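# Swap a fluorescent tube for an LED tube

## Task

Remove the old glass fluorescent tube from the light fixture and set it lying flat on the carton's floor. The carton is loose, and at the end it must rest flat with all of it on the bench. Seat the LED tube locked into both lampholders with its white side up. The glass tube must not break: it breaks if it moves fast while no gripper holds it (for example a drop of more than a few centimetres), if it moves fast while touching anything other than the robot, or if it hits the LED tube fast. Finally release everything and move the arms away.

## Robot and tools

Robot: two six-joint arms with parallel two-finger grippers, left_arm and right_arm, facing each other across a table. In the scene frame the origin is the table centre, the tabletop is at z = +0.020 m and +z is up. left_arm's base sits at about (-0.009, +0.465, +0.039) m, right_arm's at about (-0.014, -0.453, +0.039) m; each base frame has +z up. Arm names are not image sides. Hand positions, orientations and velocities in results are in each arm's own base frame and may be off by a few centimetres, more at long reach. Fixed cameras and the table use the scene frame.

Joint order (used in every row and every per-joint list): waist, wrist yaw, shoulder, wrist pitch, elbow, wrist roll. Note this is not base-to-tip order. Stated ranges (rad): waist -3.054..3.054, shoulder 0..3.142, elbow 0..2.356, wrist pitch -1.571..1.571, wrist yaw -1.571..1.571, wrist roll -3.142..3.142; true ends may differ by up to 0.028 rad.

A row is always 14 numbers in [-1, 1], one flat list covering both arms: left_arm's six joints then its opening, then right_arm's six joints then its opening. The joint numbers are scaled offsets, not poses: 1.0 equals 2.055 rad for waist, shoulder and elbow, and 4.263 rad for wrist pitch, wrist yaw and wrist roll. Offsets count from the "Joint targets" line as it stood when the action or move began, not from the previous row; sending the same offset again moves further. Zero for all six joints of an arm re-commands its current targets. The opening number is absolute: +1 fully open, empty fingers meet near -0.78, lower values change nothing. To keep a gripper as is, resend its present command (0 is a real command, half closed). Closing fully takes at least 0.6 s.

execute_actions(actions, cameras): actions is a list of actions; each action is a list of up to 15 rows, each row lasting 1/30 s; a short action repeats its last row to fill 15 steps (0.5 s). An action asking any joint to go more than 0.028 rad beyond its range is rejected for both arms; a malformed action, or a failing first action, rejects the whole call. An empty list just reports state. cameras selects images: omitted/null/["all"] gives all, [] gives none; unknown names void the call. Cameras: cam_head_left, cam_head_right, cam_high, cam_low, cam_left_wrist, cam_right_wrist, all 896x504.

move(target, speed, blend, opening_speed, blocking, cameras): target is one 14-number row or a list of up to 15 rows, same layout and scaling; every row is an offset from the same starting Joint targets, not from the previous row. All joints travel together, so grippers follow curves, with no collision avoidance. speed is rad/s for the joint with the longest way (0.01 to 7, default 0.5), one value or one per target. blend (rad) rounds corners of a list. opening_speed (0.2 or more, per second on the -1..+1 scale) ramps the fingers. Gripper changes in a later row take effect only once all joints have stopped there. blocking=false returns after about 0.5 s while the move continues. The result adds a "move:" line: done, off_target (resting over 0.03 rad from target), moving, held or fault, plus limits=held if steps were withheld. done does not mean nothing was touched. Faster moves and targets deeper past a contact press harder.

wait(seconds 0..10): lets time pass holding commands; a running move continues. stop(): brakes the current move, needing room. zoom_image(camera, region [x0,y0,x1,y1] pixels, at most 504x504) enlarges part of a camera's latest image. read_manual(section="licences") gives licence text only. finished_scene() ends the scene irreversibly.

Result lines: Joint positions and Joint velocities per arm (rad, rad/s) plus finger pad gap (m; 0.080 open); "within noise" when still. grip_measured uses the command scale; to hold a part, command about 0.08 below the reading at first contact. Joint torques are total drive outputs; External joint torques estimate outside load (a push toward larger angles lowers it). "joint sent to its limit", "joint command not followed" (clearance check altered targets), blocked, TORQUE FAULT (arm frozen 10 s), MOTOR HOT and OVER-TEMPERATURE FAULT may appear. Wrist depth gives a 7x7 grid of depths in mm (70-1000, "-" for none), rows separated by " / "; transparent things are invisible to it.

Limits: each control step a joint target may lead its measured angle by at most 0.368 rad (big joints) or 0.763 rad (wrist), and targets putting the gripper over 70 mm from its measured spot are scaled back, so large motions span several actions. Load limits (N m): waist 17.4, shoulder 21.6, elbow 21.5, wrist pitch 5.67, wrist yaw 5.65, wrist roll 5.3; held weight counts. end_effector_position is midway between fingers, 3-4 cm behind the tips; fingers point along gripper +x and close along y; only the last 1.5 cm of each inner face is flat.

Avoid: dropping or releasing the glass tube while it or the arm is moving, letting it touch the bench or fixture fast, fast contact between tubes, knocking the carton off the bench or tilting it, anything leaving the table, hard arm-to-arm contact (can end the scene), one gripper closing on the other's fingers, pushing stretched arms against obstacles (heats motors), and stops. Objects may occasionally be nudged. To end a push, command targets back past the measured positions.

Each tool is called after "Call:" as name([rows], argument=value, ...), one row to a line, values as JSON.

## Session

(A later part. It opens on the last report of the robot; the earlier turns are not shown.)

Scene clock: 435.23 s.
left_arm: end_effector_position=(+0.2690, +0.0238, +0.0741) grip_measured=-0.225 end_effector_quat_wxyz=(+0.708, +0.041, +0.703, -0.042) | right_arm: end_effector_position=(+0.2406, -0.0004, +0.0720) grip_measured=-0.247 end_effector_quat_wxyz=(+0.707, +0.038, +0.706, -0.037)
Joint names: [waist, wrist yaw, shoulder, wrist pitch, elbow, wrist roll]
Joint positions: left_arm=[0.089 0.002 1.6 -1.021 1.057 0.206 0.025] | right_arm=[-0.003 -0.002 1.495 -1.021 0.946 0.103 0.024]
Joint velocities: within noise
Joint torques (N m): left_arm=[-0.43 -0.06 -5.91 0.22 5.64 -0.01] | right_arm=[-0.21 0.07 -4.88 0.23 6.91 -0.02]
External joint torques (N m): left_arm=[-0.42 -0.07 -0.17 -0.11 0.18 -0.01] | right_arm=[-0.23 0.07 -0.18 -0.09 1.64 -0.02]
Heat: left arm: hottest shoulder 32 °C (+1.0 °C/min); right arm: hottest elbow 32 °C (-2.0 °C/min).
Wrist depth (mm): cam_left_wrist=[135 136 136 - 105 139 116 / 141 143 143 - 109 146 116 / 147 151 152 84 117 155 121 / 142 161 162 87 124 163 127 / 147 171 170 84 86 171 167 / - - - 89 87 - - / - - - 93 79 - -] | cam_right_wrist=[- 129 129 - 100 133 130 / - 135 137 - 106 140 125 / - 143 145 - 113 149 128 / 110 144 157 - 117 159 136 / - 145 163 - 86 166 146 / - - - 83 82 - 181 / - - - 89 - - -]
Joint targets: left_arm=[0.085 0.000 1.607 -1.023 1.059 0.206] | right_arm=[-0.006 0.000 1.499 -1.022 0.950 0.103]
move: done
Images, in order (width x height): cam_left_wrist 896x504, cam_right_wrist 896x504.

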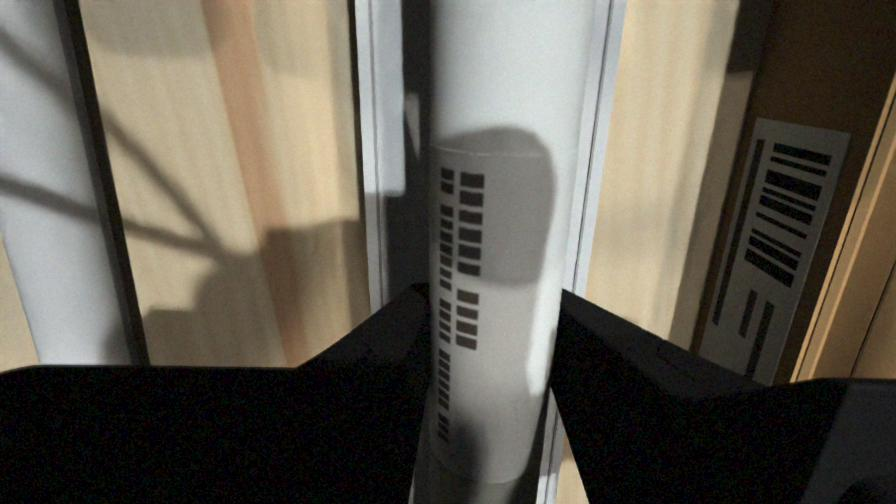

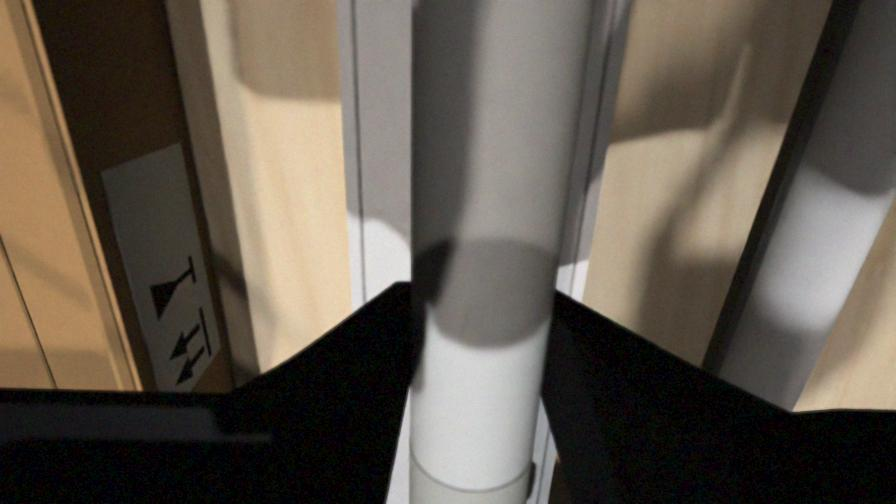

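Call:
move([
  [0.0779, 0.0574, 0.0372, -0.0187, 0.0304, 0.0388, -0.30, -0.0892, -0.0612, 0.0041, 0.0008, -0.0082, -0.0442, -0.32],
  [0.1418, 0.1071, 0.1003, -0.0458, 0.0660, 0.0815, -0.30, -0.1720, -0.1186, 0.0456, -0.0091, -0.0052, -0.0921, -0.32],
  [0.1904, 0.1472, 0.1831, -0.0829, 0.1077, 0.1298, -0.30, -0.2380, -0.1674, 0.1193, -0.0316, 0.0090, -0.1471, -0.32],
], speed=0.3, blend=0.04)

Scene clock: 544.33 s.
left_arm: end_effector_position=(+0.2702, +0.0397, +0.0683) grip_measured=-0.225 end_effector_quat_wxyz=(+0.639, -0.227, +0.668, -0.306) | right_arm: end_effector_position=(+0.2375, -0.0137, +0.0657) grip_measured=-0.269 end_effector_quat_wxyz=(+0.667, +0.300, +0.639, +0.239)
Joint names: [waist, wrist yaw, shoulder, wrist pitch, elbow, wrist roll]
Joint positions: left_arm=[0.473 0.622 1.971 -1.37 1.274 0.756 0.025] | right_arm=[-0.484 -0.713 1.734 -1.155 0.96 -0.524 0.023]
Joint velocities: within noise
Joint torques (N m): left_arm=[0.36 0.67 -7.18 -0.75 5.1 0.16] | right_arm=[-0.88 -0.45 -4.94 -0.29 6.43 -0.06]
External joint torques (N m): left_arm=[0.38 0.3 0.25 -0.3 0.68 0.12] | right_arm=[-0.89 -0.05 0.57 -0.08 2.13 -0.03]
Heat: left arm: hottest shoulder 32 °C (+0.0 °C/min); right arm: hottest elbow 34 °C (+1.0 °C/min).
Wrist depth (mm): cam_left_wrist=[- 91 85 - 149 239 - / - 101 91 - 159 256 - / 99 105 92 - 163 275 - / 103 110 99 80 177 - - / 106 116 105 84 86 468 - / - - - 89 87 - - / - - - 93 79 - -] | cam_right_wrist=[- 224 228 - - 77 92 / - 239 234 - 92 80 95 / - 254 252 - 97 88 101 / - - 270 - 99 93 104 / - - 280 - 86 98 108 / - - - 83 82 - 111 / - - - 89 - - -]
Joint targets: left_arm=[0.477 0.627 1.984 -1.377 1.281 0.759] | right_arm=[-0.495 -0.714 1.745 -1.156 0.969 -0.524]
move: done

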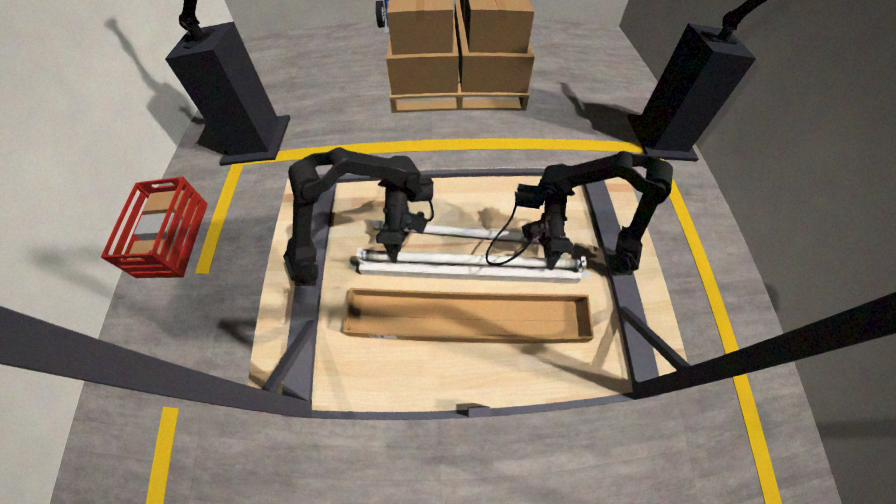

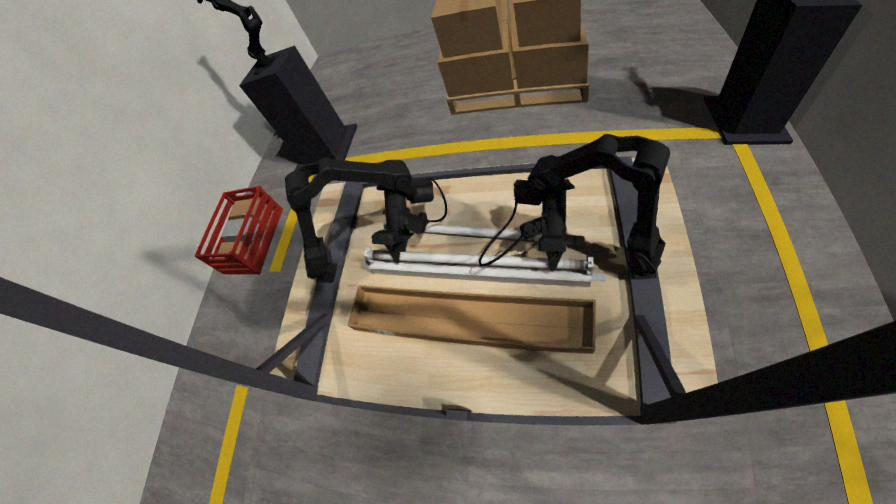

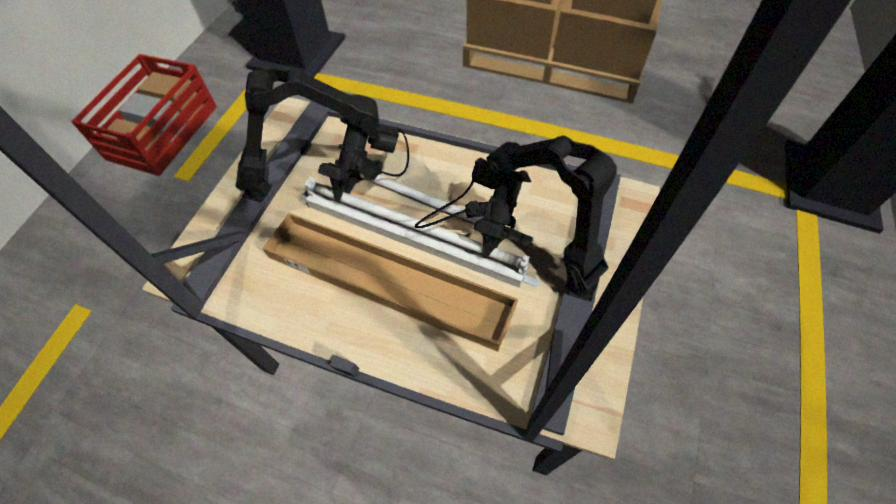

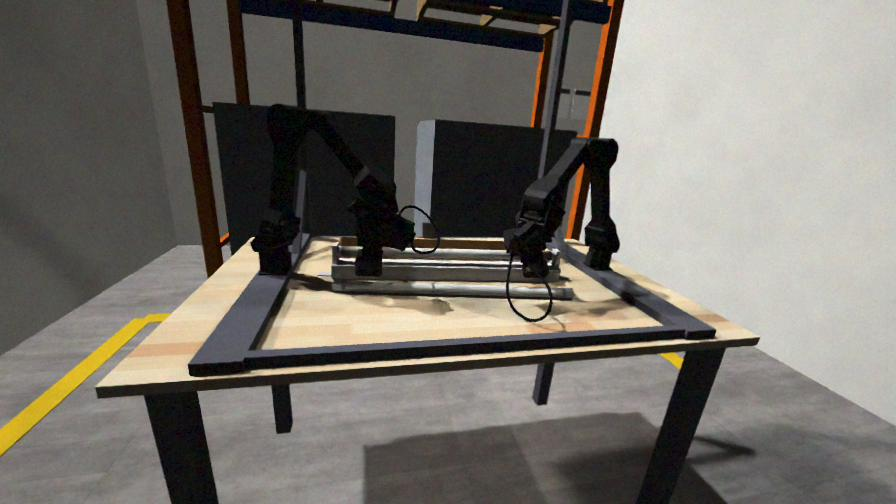

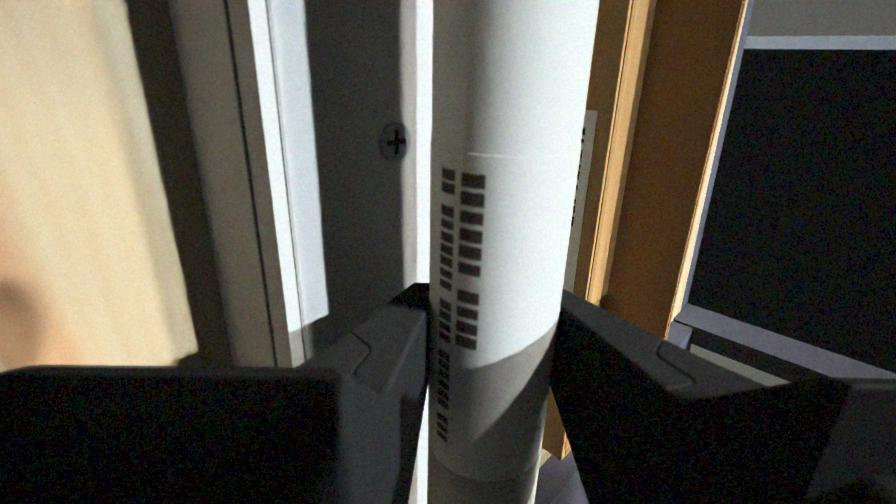

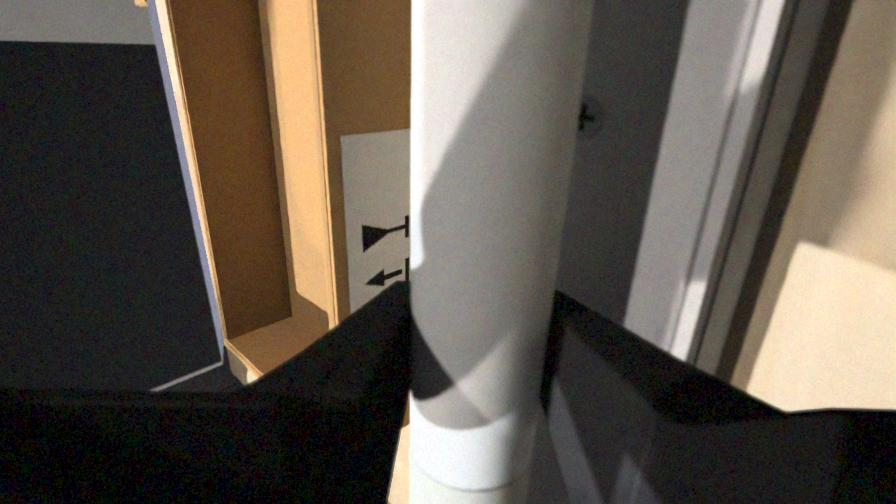

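Call:
move([
  [0,0,0,0,0,0,0.03, 0,0,0,0,0,0,0.03],
  [-0.0475,-0.0402,-0.0848,0.0341,-0.0378,-0.0479,0.03, 0.0648,0.0490,-0.0788,0.0175,-0.0096,0.0547,0.03],
  [-0.1118,-0.0897,-0.1482,0.0611,-0.0733,-0.0907,0.03, 0.1485,0.1063,-0.1202,0.0274,-0.0120,0.1029,0.03],
  [-0.1888,-0.1471,-0.1863,0.0786,-0.1016,-0.1302,0.03, 0.2409,0.1675,-0.1255,0.0266,-0.0048,0.1480,0.03],
  [-0.2710,-0.2084,-0.1941,0.0867,-0.1216,-0.1695,0.03, 0.3297,0.2263,-0.0953,0.0155,0.0112,0.1931,0.03],
  [-0.3719,-0.2880,-0.1532,0.0814,-0.1324,-0.2271,0.03, 0.4257,0.2922,-0.0084,-0.0152,0.0447,0.2575,0.03],
], speed=0.6, blend=0.04, opening_speed=1.5, cameras=["cam_head_left", "cam_low", "cam_left_wrist", "cam_right_wrist"])

Scene clock: 731.17 s.
left_arm: end_effector_position=(+0.2695, +0.0086, +0.0764) grip_measured=+0.026 end_effector_quat_wxyz=(+0.692, +0.246, +0.657, +0.171) | right_arm: end_effector_position=(+0.2392, +0.0134, +0.0725) grip_measured=+0.027 end_effector_quat_wxyz=(+0.662, -0.174, +0.686, -0.246)
Joint names: [waist, wrist yaw, shoulder, wrist pitch, elbow, wrist roll]
Joint positions: left_arm=[-0.285 -0.593 1.657 -1.027 1.016 -0.204 0.036] | right_arm=[0.377 0.526 1.717 -1.219 1.052 0.569 0.036]
Joint velocities: within noise
Joint torques (N m): left_arm=[-0.32 -0.75 -5.52 0.07 4.21 -0.2] | right_arm=[0.2 0.6 -5.4 -0.33 6.63 0.15]
External joint torques (N m): left_arm=[-0.32 -0.37 0.36 -0.13 -0.98 -0.17] | right_arm=[0.2 0.28 0.3 -0.17 2.01 0.12]
Heat: left arm: hottest shoulder 36 °C (+0.0 °C/min); right arm: hottest elbow 32 °C (+0.0 °C/min).
Wrist depth (mm): cam_left_wrist=[290 246 180 - 101 97 109 / 312 262 191 - - 111 115 / - 285 202 82 84 126 119 / - 312 217 86 94 132 121 / - 343 217 91 93 139 125 / - - - 96 94 - 127 / - - - 105 142 - -] | cam_right_wrist=[98 102 88 - 163 223 299 / - 107 93 - 170 247 328 / - 113 96 - 177 273 363 / 112 122 104 80 190 307 - / 116 127 87 81 85 351 - / - - - 88 85 - - / - - - 95 - - -]
Joint targets: left_arm=[-0.288 -0.601 1.669 -1.030 1.008 -0.209] | right_arm=[0.380 0.532 1.727 -1.221 1.060 0.573]
move: done; blend cut to 0 rad at target 1
Images, in order (width x height): cam_head_left 896x504, cam_low 896x504, cam_left_wrist 896x504, cam_right_wrist 896x504.

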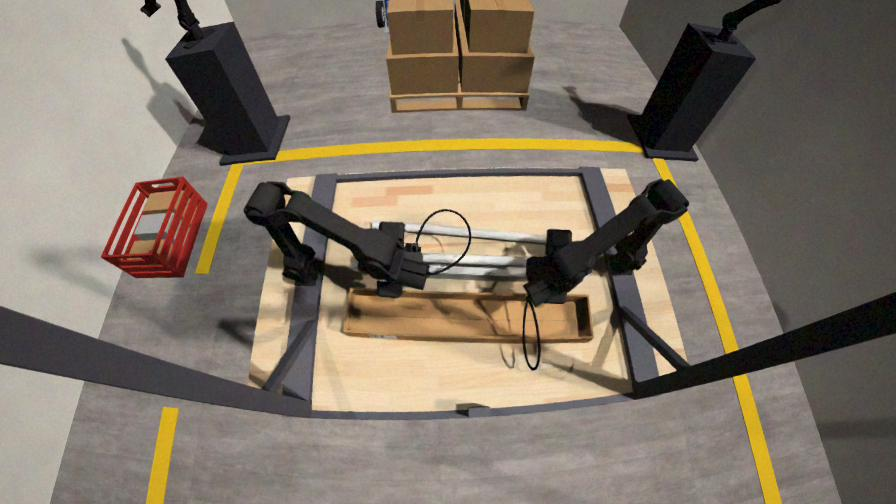

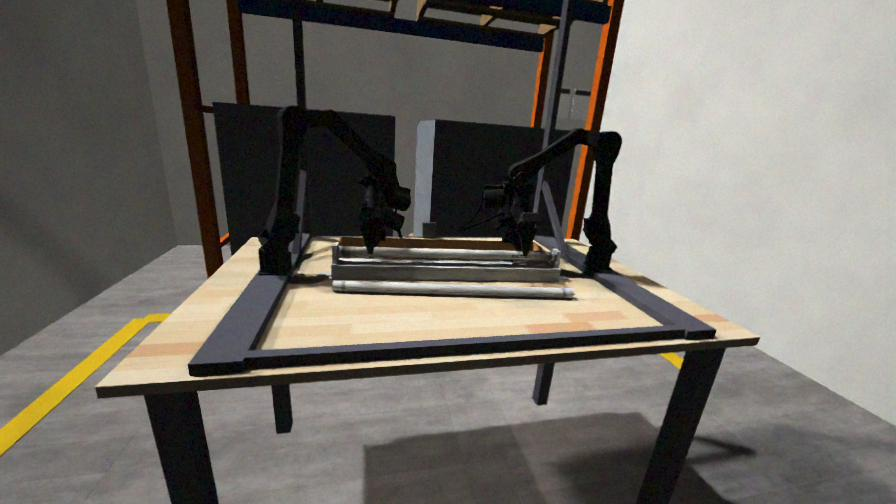

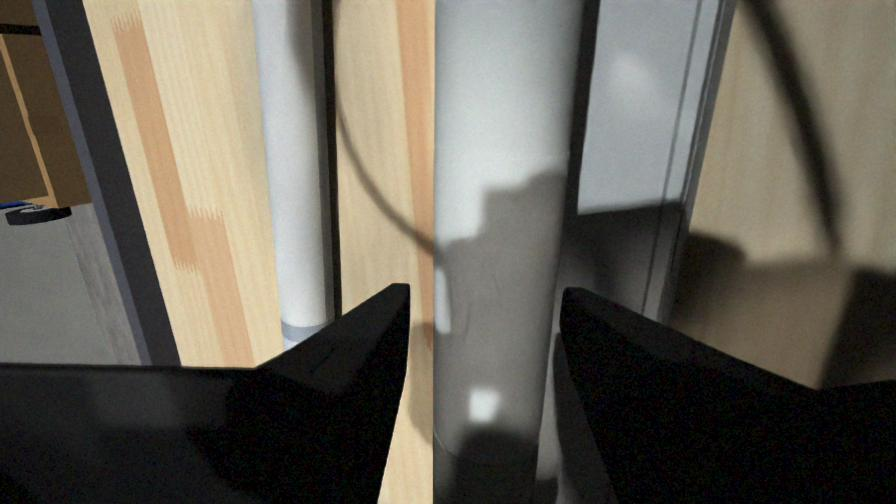

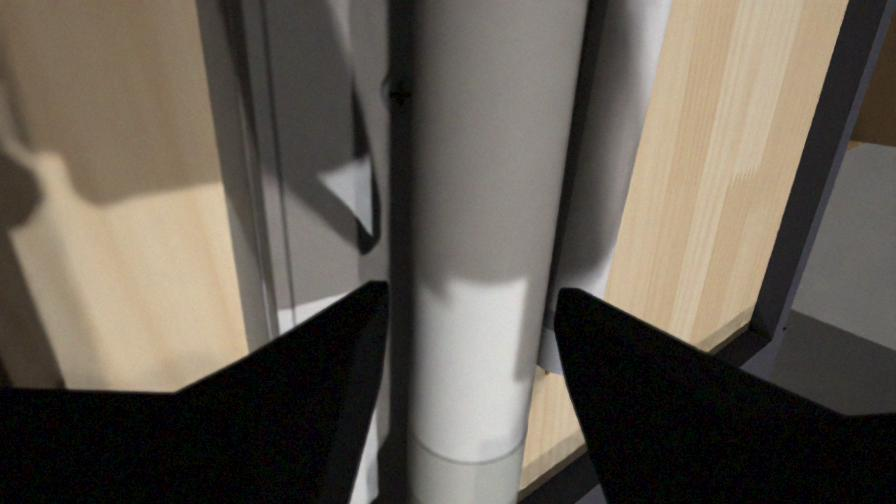

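Call:
move([
  [0,0,0,0,0,0,-0.30, 0,0,0,0,0,0,-0.32],
  [0.1012,0.0796,-0.0408,0.0053,0.0112,0.0575,-0.30, -0.0961,-0.0660,-0.0866,0.0307,-0.0331,-0.0643,-0.32],
  [0.1835,0.1410,-0.0330,-0.0028,0.0312,0.0969,-0.30, -0.1849,-0.1248,-0.1167,0.0418,-0.0491,-0.1093,-0.32],
  [0.2359,0.1799,-0.0108,-0.0134,0.0492,0.1232,-0.30, -0.2469,-0.1657,-0.1172,0.0435,-0.0549,-0.1393,-0.32],
], speed=0.35, blend=0.04, opening_speed=0.8, cameras=["cam_head_left", "cam_low", "cam_left_wrist", "cam_right_wrist"])

Scene clock: 770.00 s.
left_arm: end_effector_position=(+0.2696, +0.0287, +0.0801) grip_measured=-0.238 end_effector_quat_wxyz=(+0.705, -0.019, +0.702, -0.099) | right_arm: end_effector_position=(+0.2393, -0.0037, +0.0757) grip_measured=-0.272 end_effector_quat_wxyz=(+0.703, +0.095, +0.704, +0.025)
Joint names: [waist, wrist yaw, shoulder, wrist pitch, elbow, wrist roll]
Joint positions: left_arm=[0.196 0.163 1.631 -1.083 1.106 0.312 0.024] | right_arm=[-0.122 -0.17 1.495 -1.042 0.953 -0.023 0.023]
Joint velocities: within noise
Joint torques (N m): left_arm=[0.07 0.29 -5.14 0.05 5.7 0.17] | right_arm=[-0.32 -0.27 -6.49 0.75 5.64 0.07]
External joint torques (N m): left_arm=[0.06 0.18 0.84 -0.22 0.25 0.17] | right_arm=[-0.35 -0.16 -1.75 0.41 0.26 0.08]
Heat: left arm: hottest shoulder 34 °C (-2.0 °C/min); right arm: hottest elbow 33 °C (+1.0 °C/min).
Wrist depth (mm): cam_left_wrist=[127 131 134 - 153 152 160 / 133 137 141 - 161 154 171 / 139 144 150 81 168 157 183 / 147 152 158 86 179 158 197 / 155 161 167 91 94 168 212 / - - - 97 86 - - / - - - 104 79 - -] | cam_right_wrist=[107 125 143 - 98 127 124 / 159 128 151 - 104 135 129 / 170 137 162 - 109 142 135 / 181 141 173 78 117 151 130 / 196 154 177 83 86 159 131 / 208 - - 88 86 - 137 / - - - 96 - - -]
Joint targets: left_arm=[0.197 0.166 1.647 -1.087 1.110 0.316] | right_arm=[-0.127 -0.175 1.486 -1.035 0.948 -0.020]
move: done; blend cut to 0 rad at target 1
Images, in order (width x height): cam_head_left 896x504, cam_low 896x504, cam_left_wrist 896x504, cam_right_wrist 896x504.

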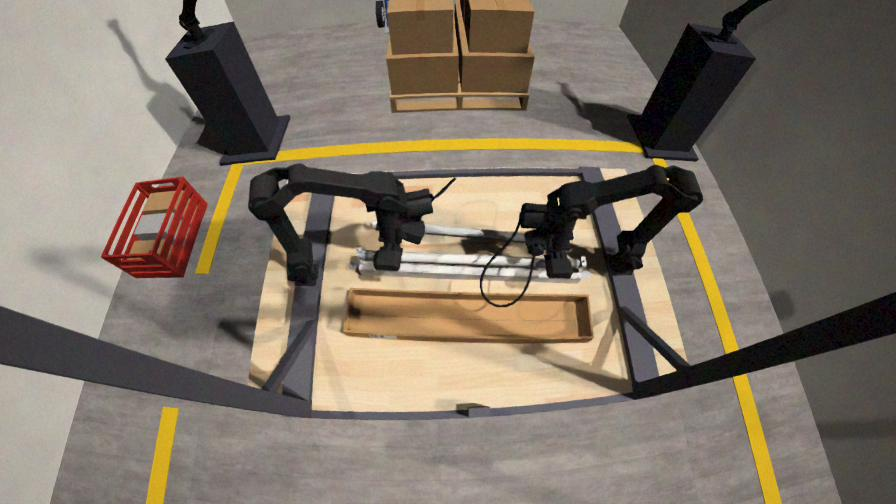

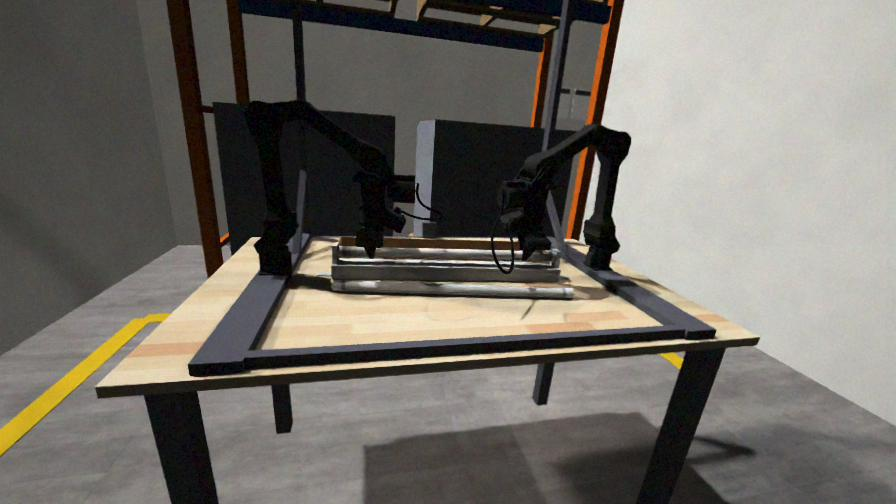

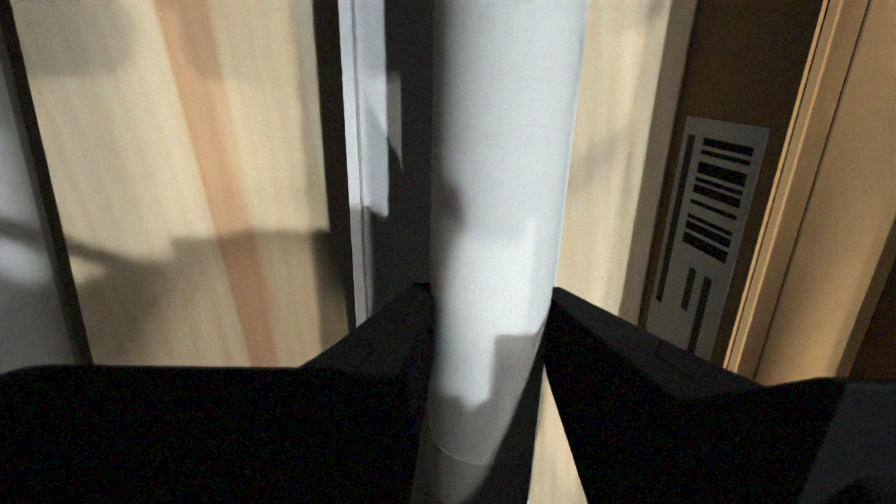

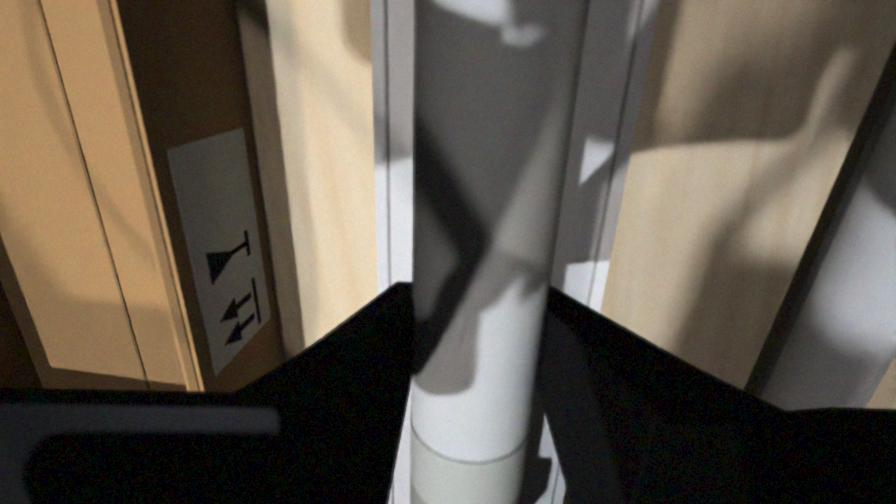

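Call:
move([
  [0.0079,0.0058,0.0033,-0.0016,0.0027,0.0039,-0.30, -0.0093,-0.0061,-0.0001,0.0003,-0.0009,-0.0045,-0.32],
  [0.0079,0.0058,-0.0063,-0.0205,0.0324,0.0039,-0.30, -0.0093,-0.0061,-0.0101,-0.0195,0.0300,-0.0045,-0.32],
], speed=0.15, cameras=["cam_head_left", "cam_low", "cam_left_wrist", "cam_right_wrist"])

Call:
zoom_image(camera="cam_low", region=[320, 200, 600, 320])

Call:
zoom_image(camera="cam_head_left", region=[330, 220, 610, 350])

Scene clock: 812.57 s.
left_arm: end_effector_position=(+0.2698, +0.0293, +0.0945) grip_measured=-0.238 end_effector_quat_wxyz=(+0.698, -0.030, +0.707, -0.109) | right_arm: end_effector_position=(+0.2380, -0.0040, +0.0916) grip_measured=-0.272 end_effector_quat_wxyz=(+0.702, +0.105, +0.704, +0.035)
Joint names: [waist, wrist yaw, shoulder, wrist pitch, elbow, wrist roll]
Joint positions: left_arm=[0.212 0.187 1.64 -1.166 1.17 0.329 0.024] | right_arm=[-0.141 -0.197 1.478 -1.113 1 -0.043 0.023]
Joint velocities: within noise
Joint torques (N m): left_arm=[0.11 0.32 -8.05 -0.26 5.99 0.14] | right_arm=[-0.53 -0.26 -6.89 -0.06 7.59 0.16]
External joint torques (N m): left_arm=[0.14 0.19 -1.99 -0.49 0.52 0.13] | right_arm=[-0.53 -0.14 -2.22 -0.38 2.17 0.17]
Heat: left arm: hottest shoulder 32 °C (-3.0 °C/min); right arm: hottest shoulder 34 °C (+4.0 °C/min).
Wrist depth (mm): cam_left_wrist=[135 140 142 - 168 156 182 / 141 147 150 - 178 158 193 / 149 155 161 81 186 171 206 / 156 164 170 86 196 184 219 / 164 174 180 91 94 223 232 / - - - 98 86 - - / - - - 104 79 - -] | cam_right_wrist=[167 137 158 - 110 140 134 / 179 150 168 - 119 147 140 / 193 153 177 - 122 155 137 / 208 195 188 79 133 165 137 / 221 213 171 83 86 175 144 / - - - 88 86 - 155 / - - - 96 - - -]
Joint targets: left_arm=[0.213 0.191 1.634 -1.174 1.176 0.333] | right_arm=[-0.147 -0.201 1.466 -1.119 1.009 -0.040]
move: done
Images, in order (width x height): cam_head_left 896x504, cam_low 896x504, cam_left_wrist 896x504, cam_right_wrist 896x504.

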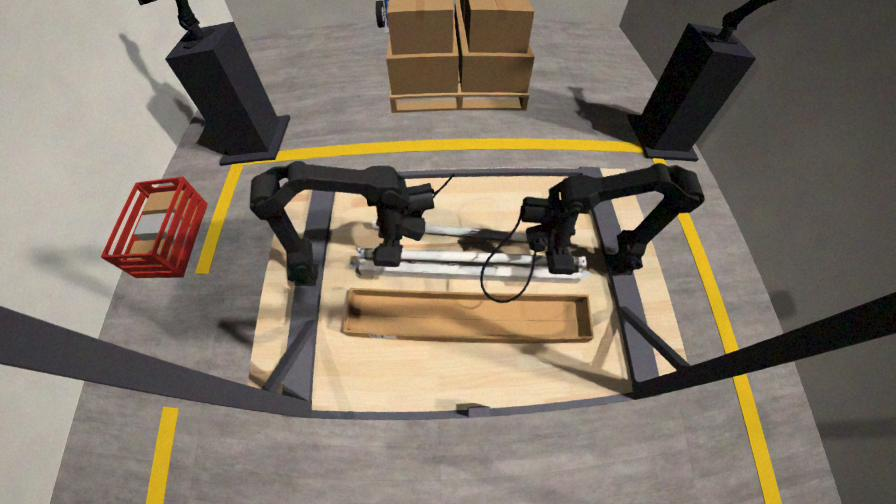

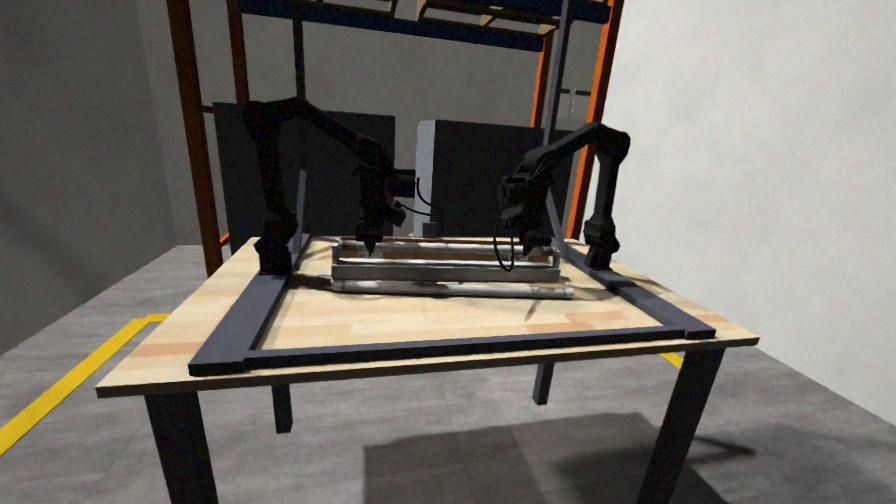

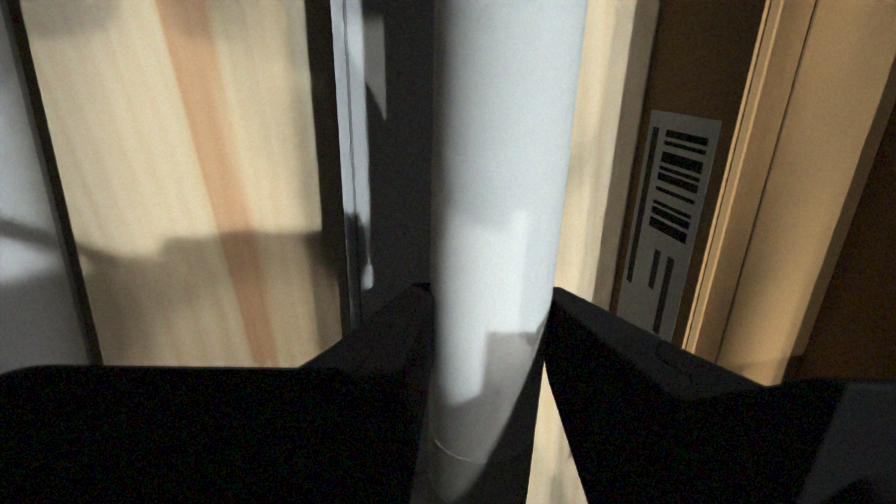

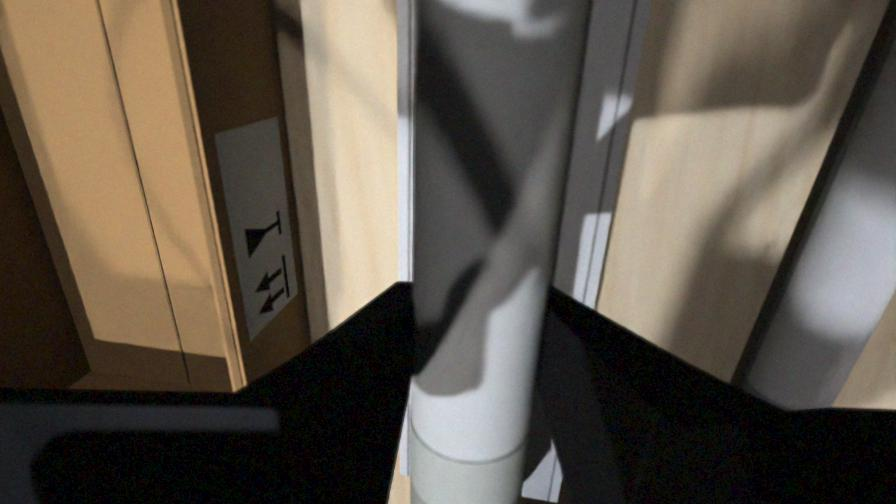

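Scaled by 1.800 from the camera's 896x504 image, which has a finer 1280x720 frame.

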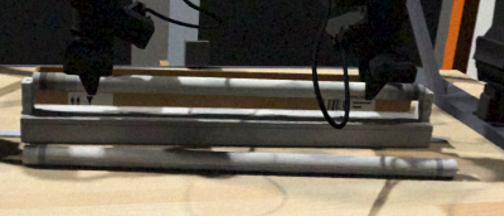

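Scaled by 1.800 from the camera's 896x504 image, which has a finer 1280x720 frame.

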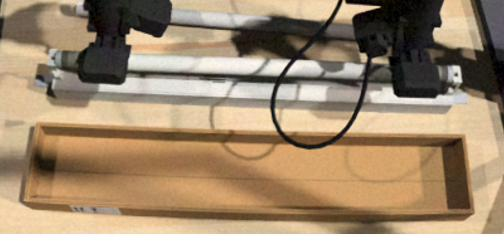

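Call:
move([
  [0,0,-0.0102,-0.0375,0.0672,0,-0.30, 0,0,-0.0105,-0.0380,0.0691,0,-0.32],
  [-0.1326,-0.0448,-0.0449,-0.0347,0.0569,-0.0651,-0.30, 0.1501,0.0472,0.0049,-0.0486,0.1083,0.0724,-0.32],
  [-0.2152,-0.0448,-0.0424,-0.0347,0.0593,-0.1049,-0.30, 0.2309,0.0472,0.0337,-0.0477,0.1351,0.1113,-0.32],
  [-0.2947,-0.0448,-0.0263,-0.0346,0.0754,-0.1432,-0.30, 0.3009,0.0472,0.0741,-0.0478,0.1757,0.1450,-0.32],
], speed=0.35, blend=0.03)

Scene clock: 873.90 s.
left_arm: end_effector_position=(+0.2531, -0.1034, +0.1480) grip_measured=-0.238 end_effector_quat_wxyz=(+0.708, +0.039, +0.704, -0.042) | right_arm: end_effector_position=(+0.2525, +0.1280, +0.1465) grip_measured=-0.272 end_effector_quat_wxyz=(+0.706, +0.037, +0.706, -0.035)
Joint names: [waist, wrist yaw, shoulder, wrist pitch, elbow, wrist roll]
Joint positions: left_arm=[-0.387 0.002 1.569 -1.318 1.324 -0.274 0.024] | right_arm=[0.468 -0.001 1.611 -1.319 1.36 0.57 0.023]
Joint velocities: within noise
Joint torques (N m): left_arm=[-0.58 -0.07 -5.52 0.14 6.48 -0.13] | right_arm=[0.32 0.12 -5.77 0.04 8.03 0.27]
External joint torques (N m): left_arm=[-0.56 -0.05 0.24 -0.21 0.75 -0.13] | right_arm=[0.32 0.1 0.07 -0.27 2.5 0.27]
Heat: left arm: hottest shoulder 37 °C (+5.0 °C/min); right arm: hottest elbow 36 °C (+5.0 °C/min).
Wrist depth (mm): cam_left_wrist=[168 175 201 - 199 202 207 / 179 181 214 - 211 213 219 / 190 191 227 81 214 228 232 / 237 202 239 86 232 245 246 / 255 213 252 91 94 261 264 / - - - 98 86 - - / - - - 105 79 - -] | cam_right_wrist=[194 193 189 - 197 193 167 / 206 206 200 - 211 192 179 / 218 219 213 - 181 192 191 / 233 234 226 79 232 203 206 / 249 250 195 82 86 215 253 / 261 - - 88 86 - 278 / - - - 96 - - -]
Joint targets: left_arm=[-0.393 0.000 1.580 -1.322 1.331 -0.277] | right_arm=[0.472 0.000 1.618 -1.322 1.370 0.578]
move: done

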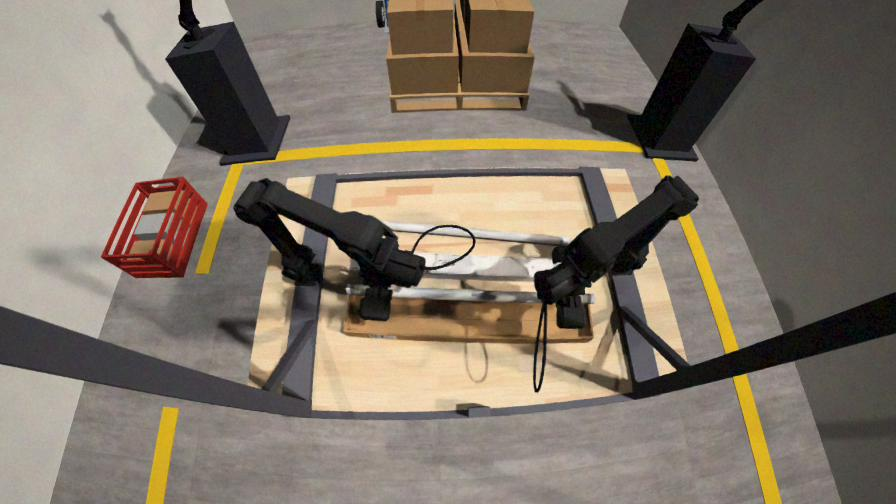

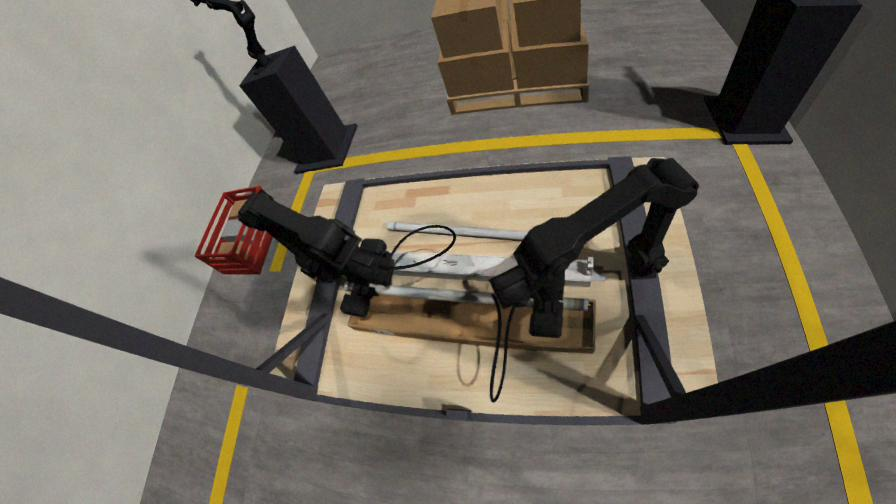

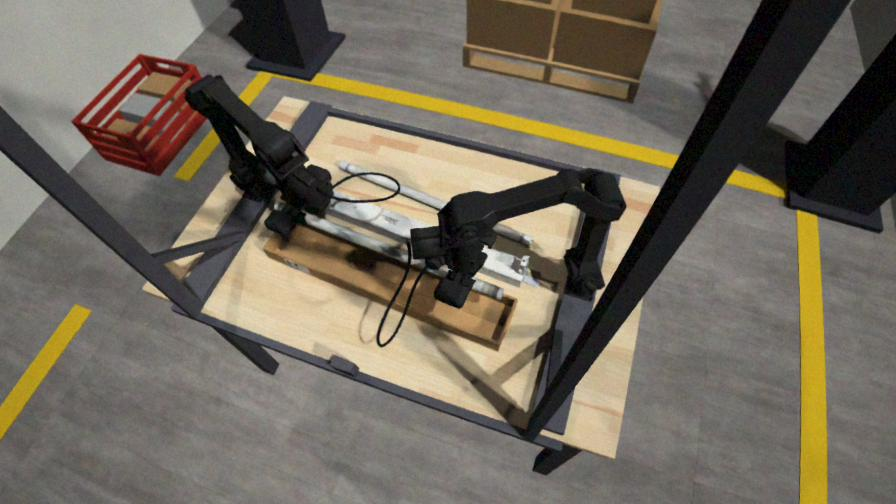

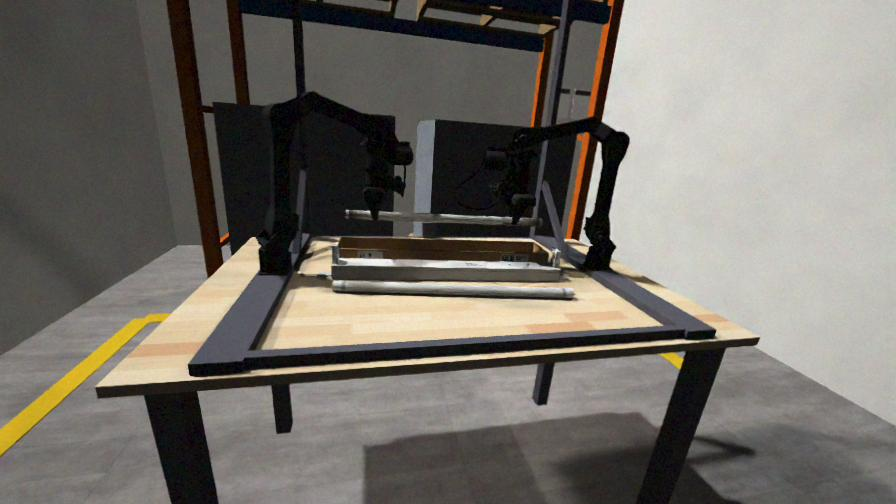

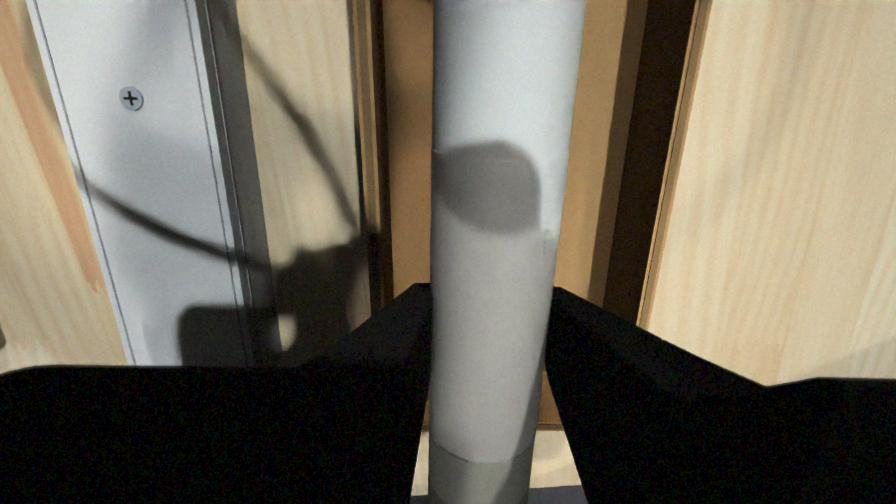

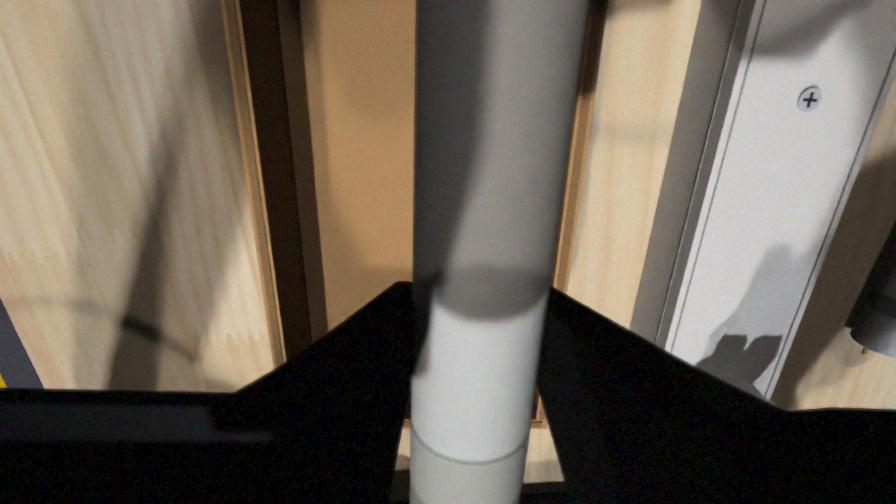

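Call:
zoom_image(camera="cam_left_wrist", region=[320, 0, 720, 504])

Call:
zoom_image(camera="cam_right_wrist", region=[200, 0, 660, 504])

Call:
zoom_image(camera="cam_high", region=[240, 190, 540, 370])

Call:
zoom_image(camera="cam_head_left", region=[330, 270, 610, 350])

Scaled by 1.000.

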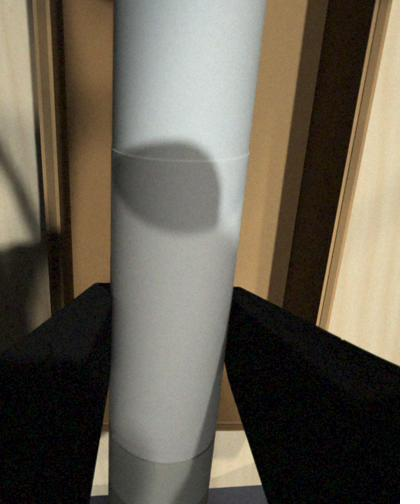

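Scaled by 1.000.

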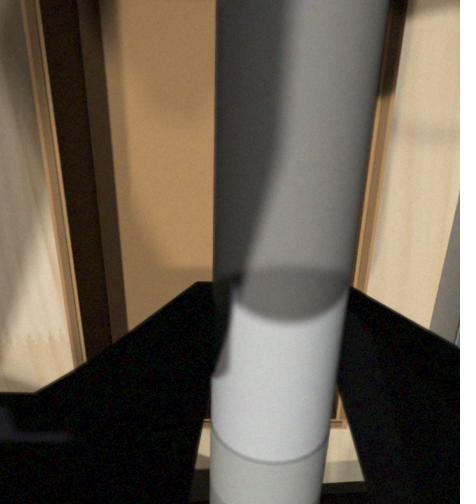

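Scaled by 1.680 from the camera's 896x504 image, which has a finer 1280x720 frame.

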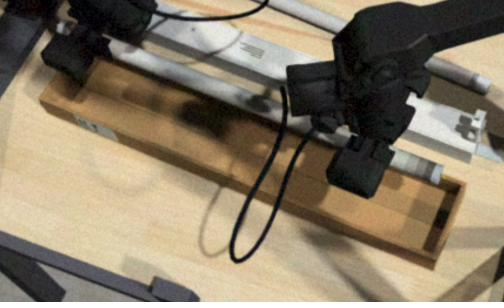

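Scaled by 1.800 from the camera's 896x504 image, which has a finer 1280x720 frame.

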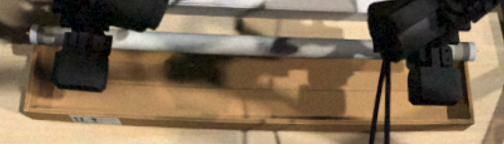

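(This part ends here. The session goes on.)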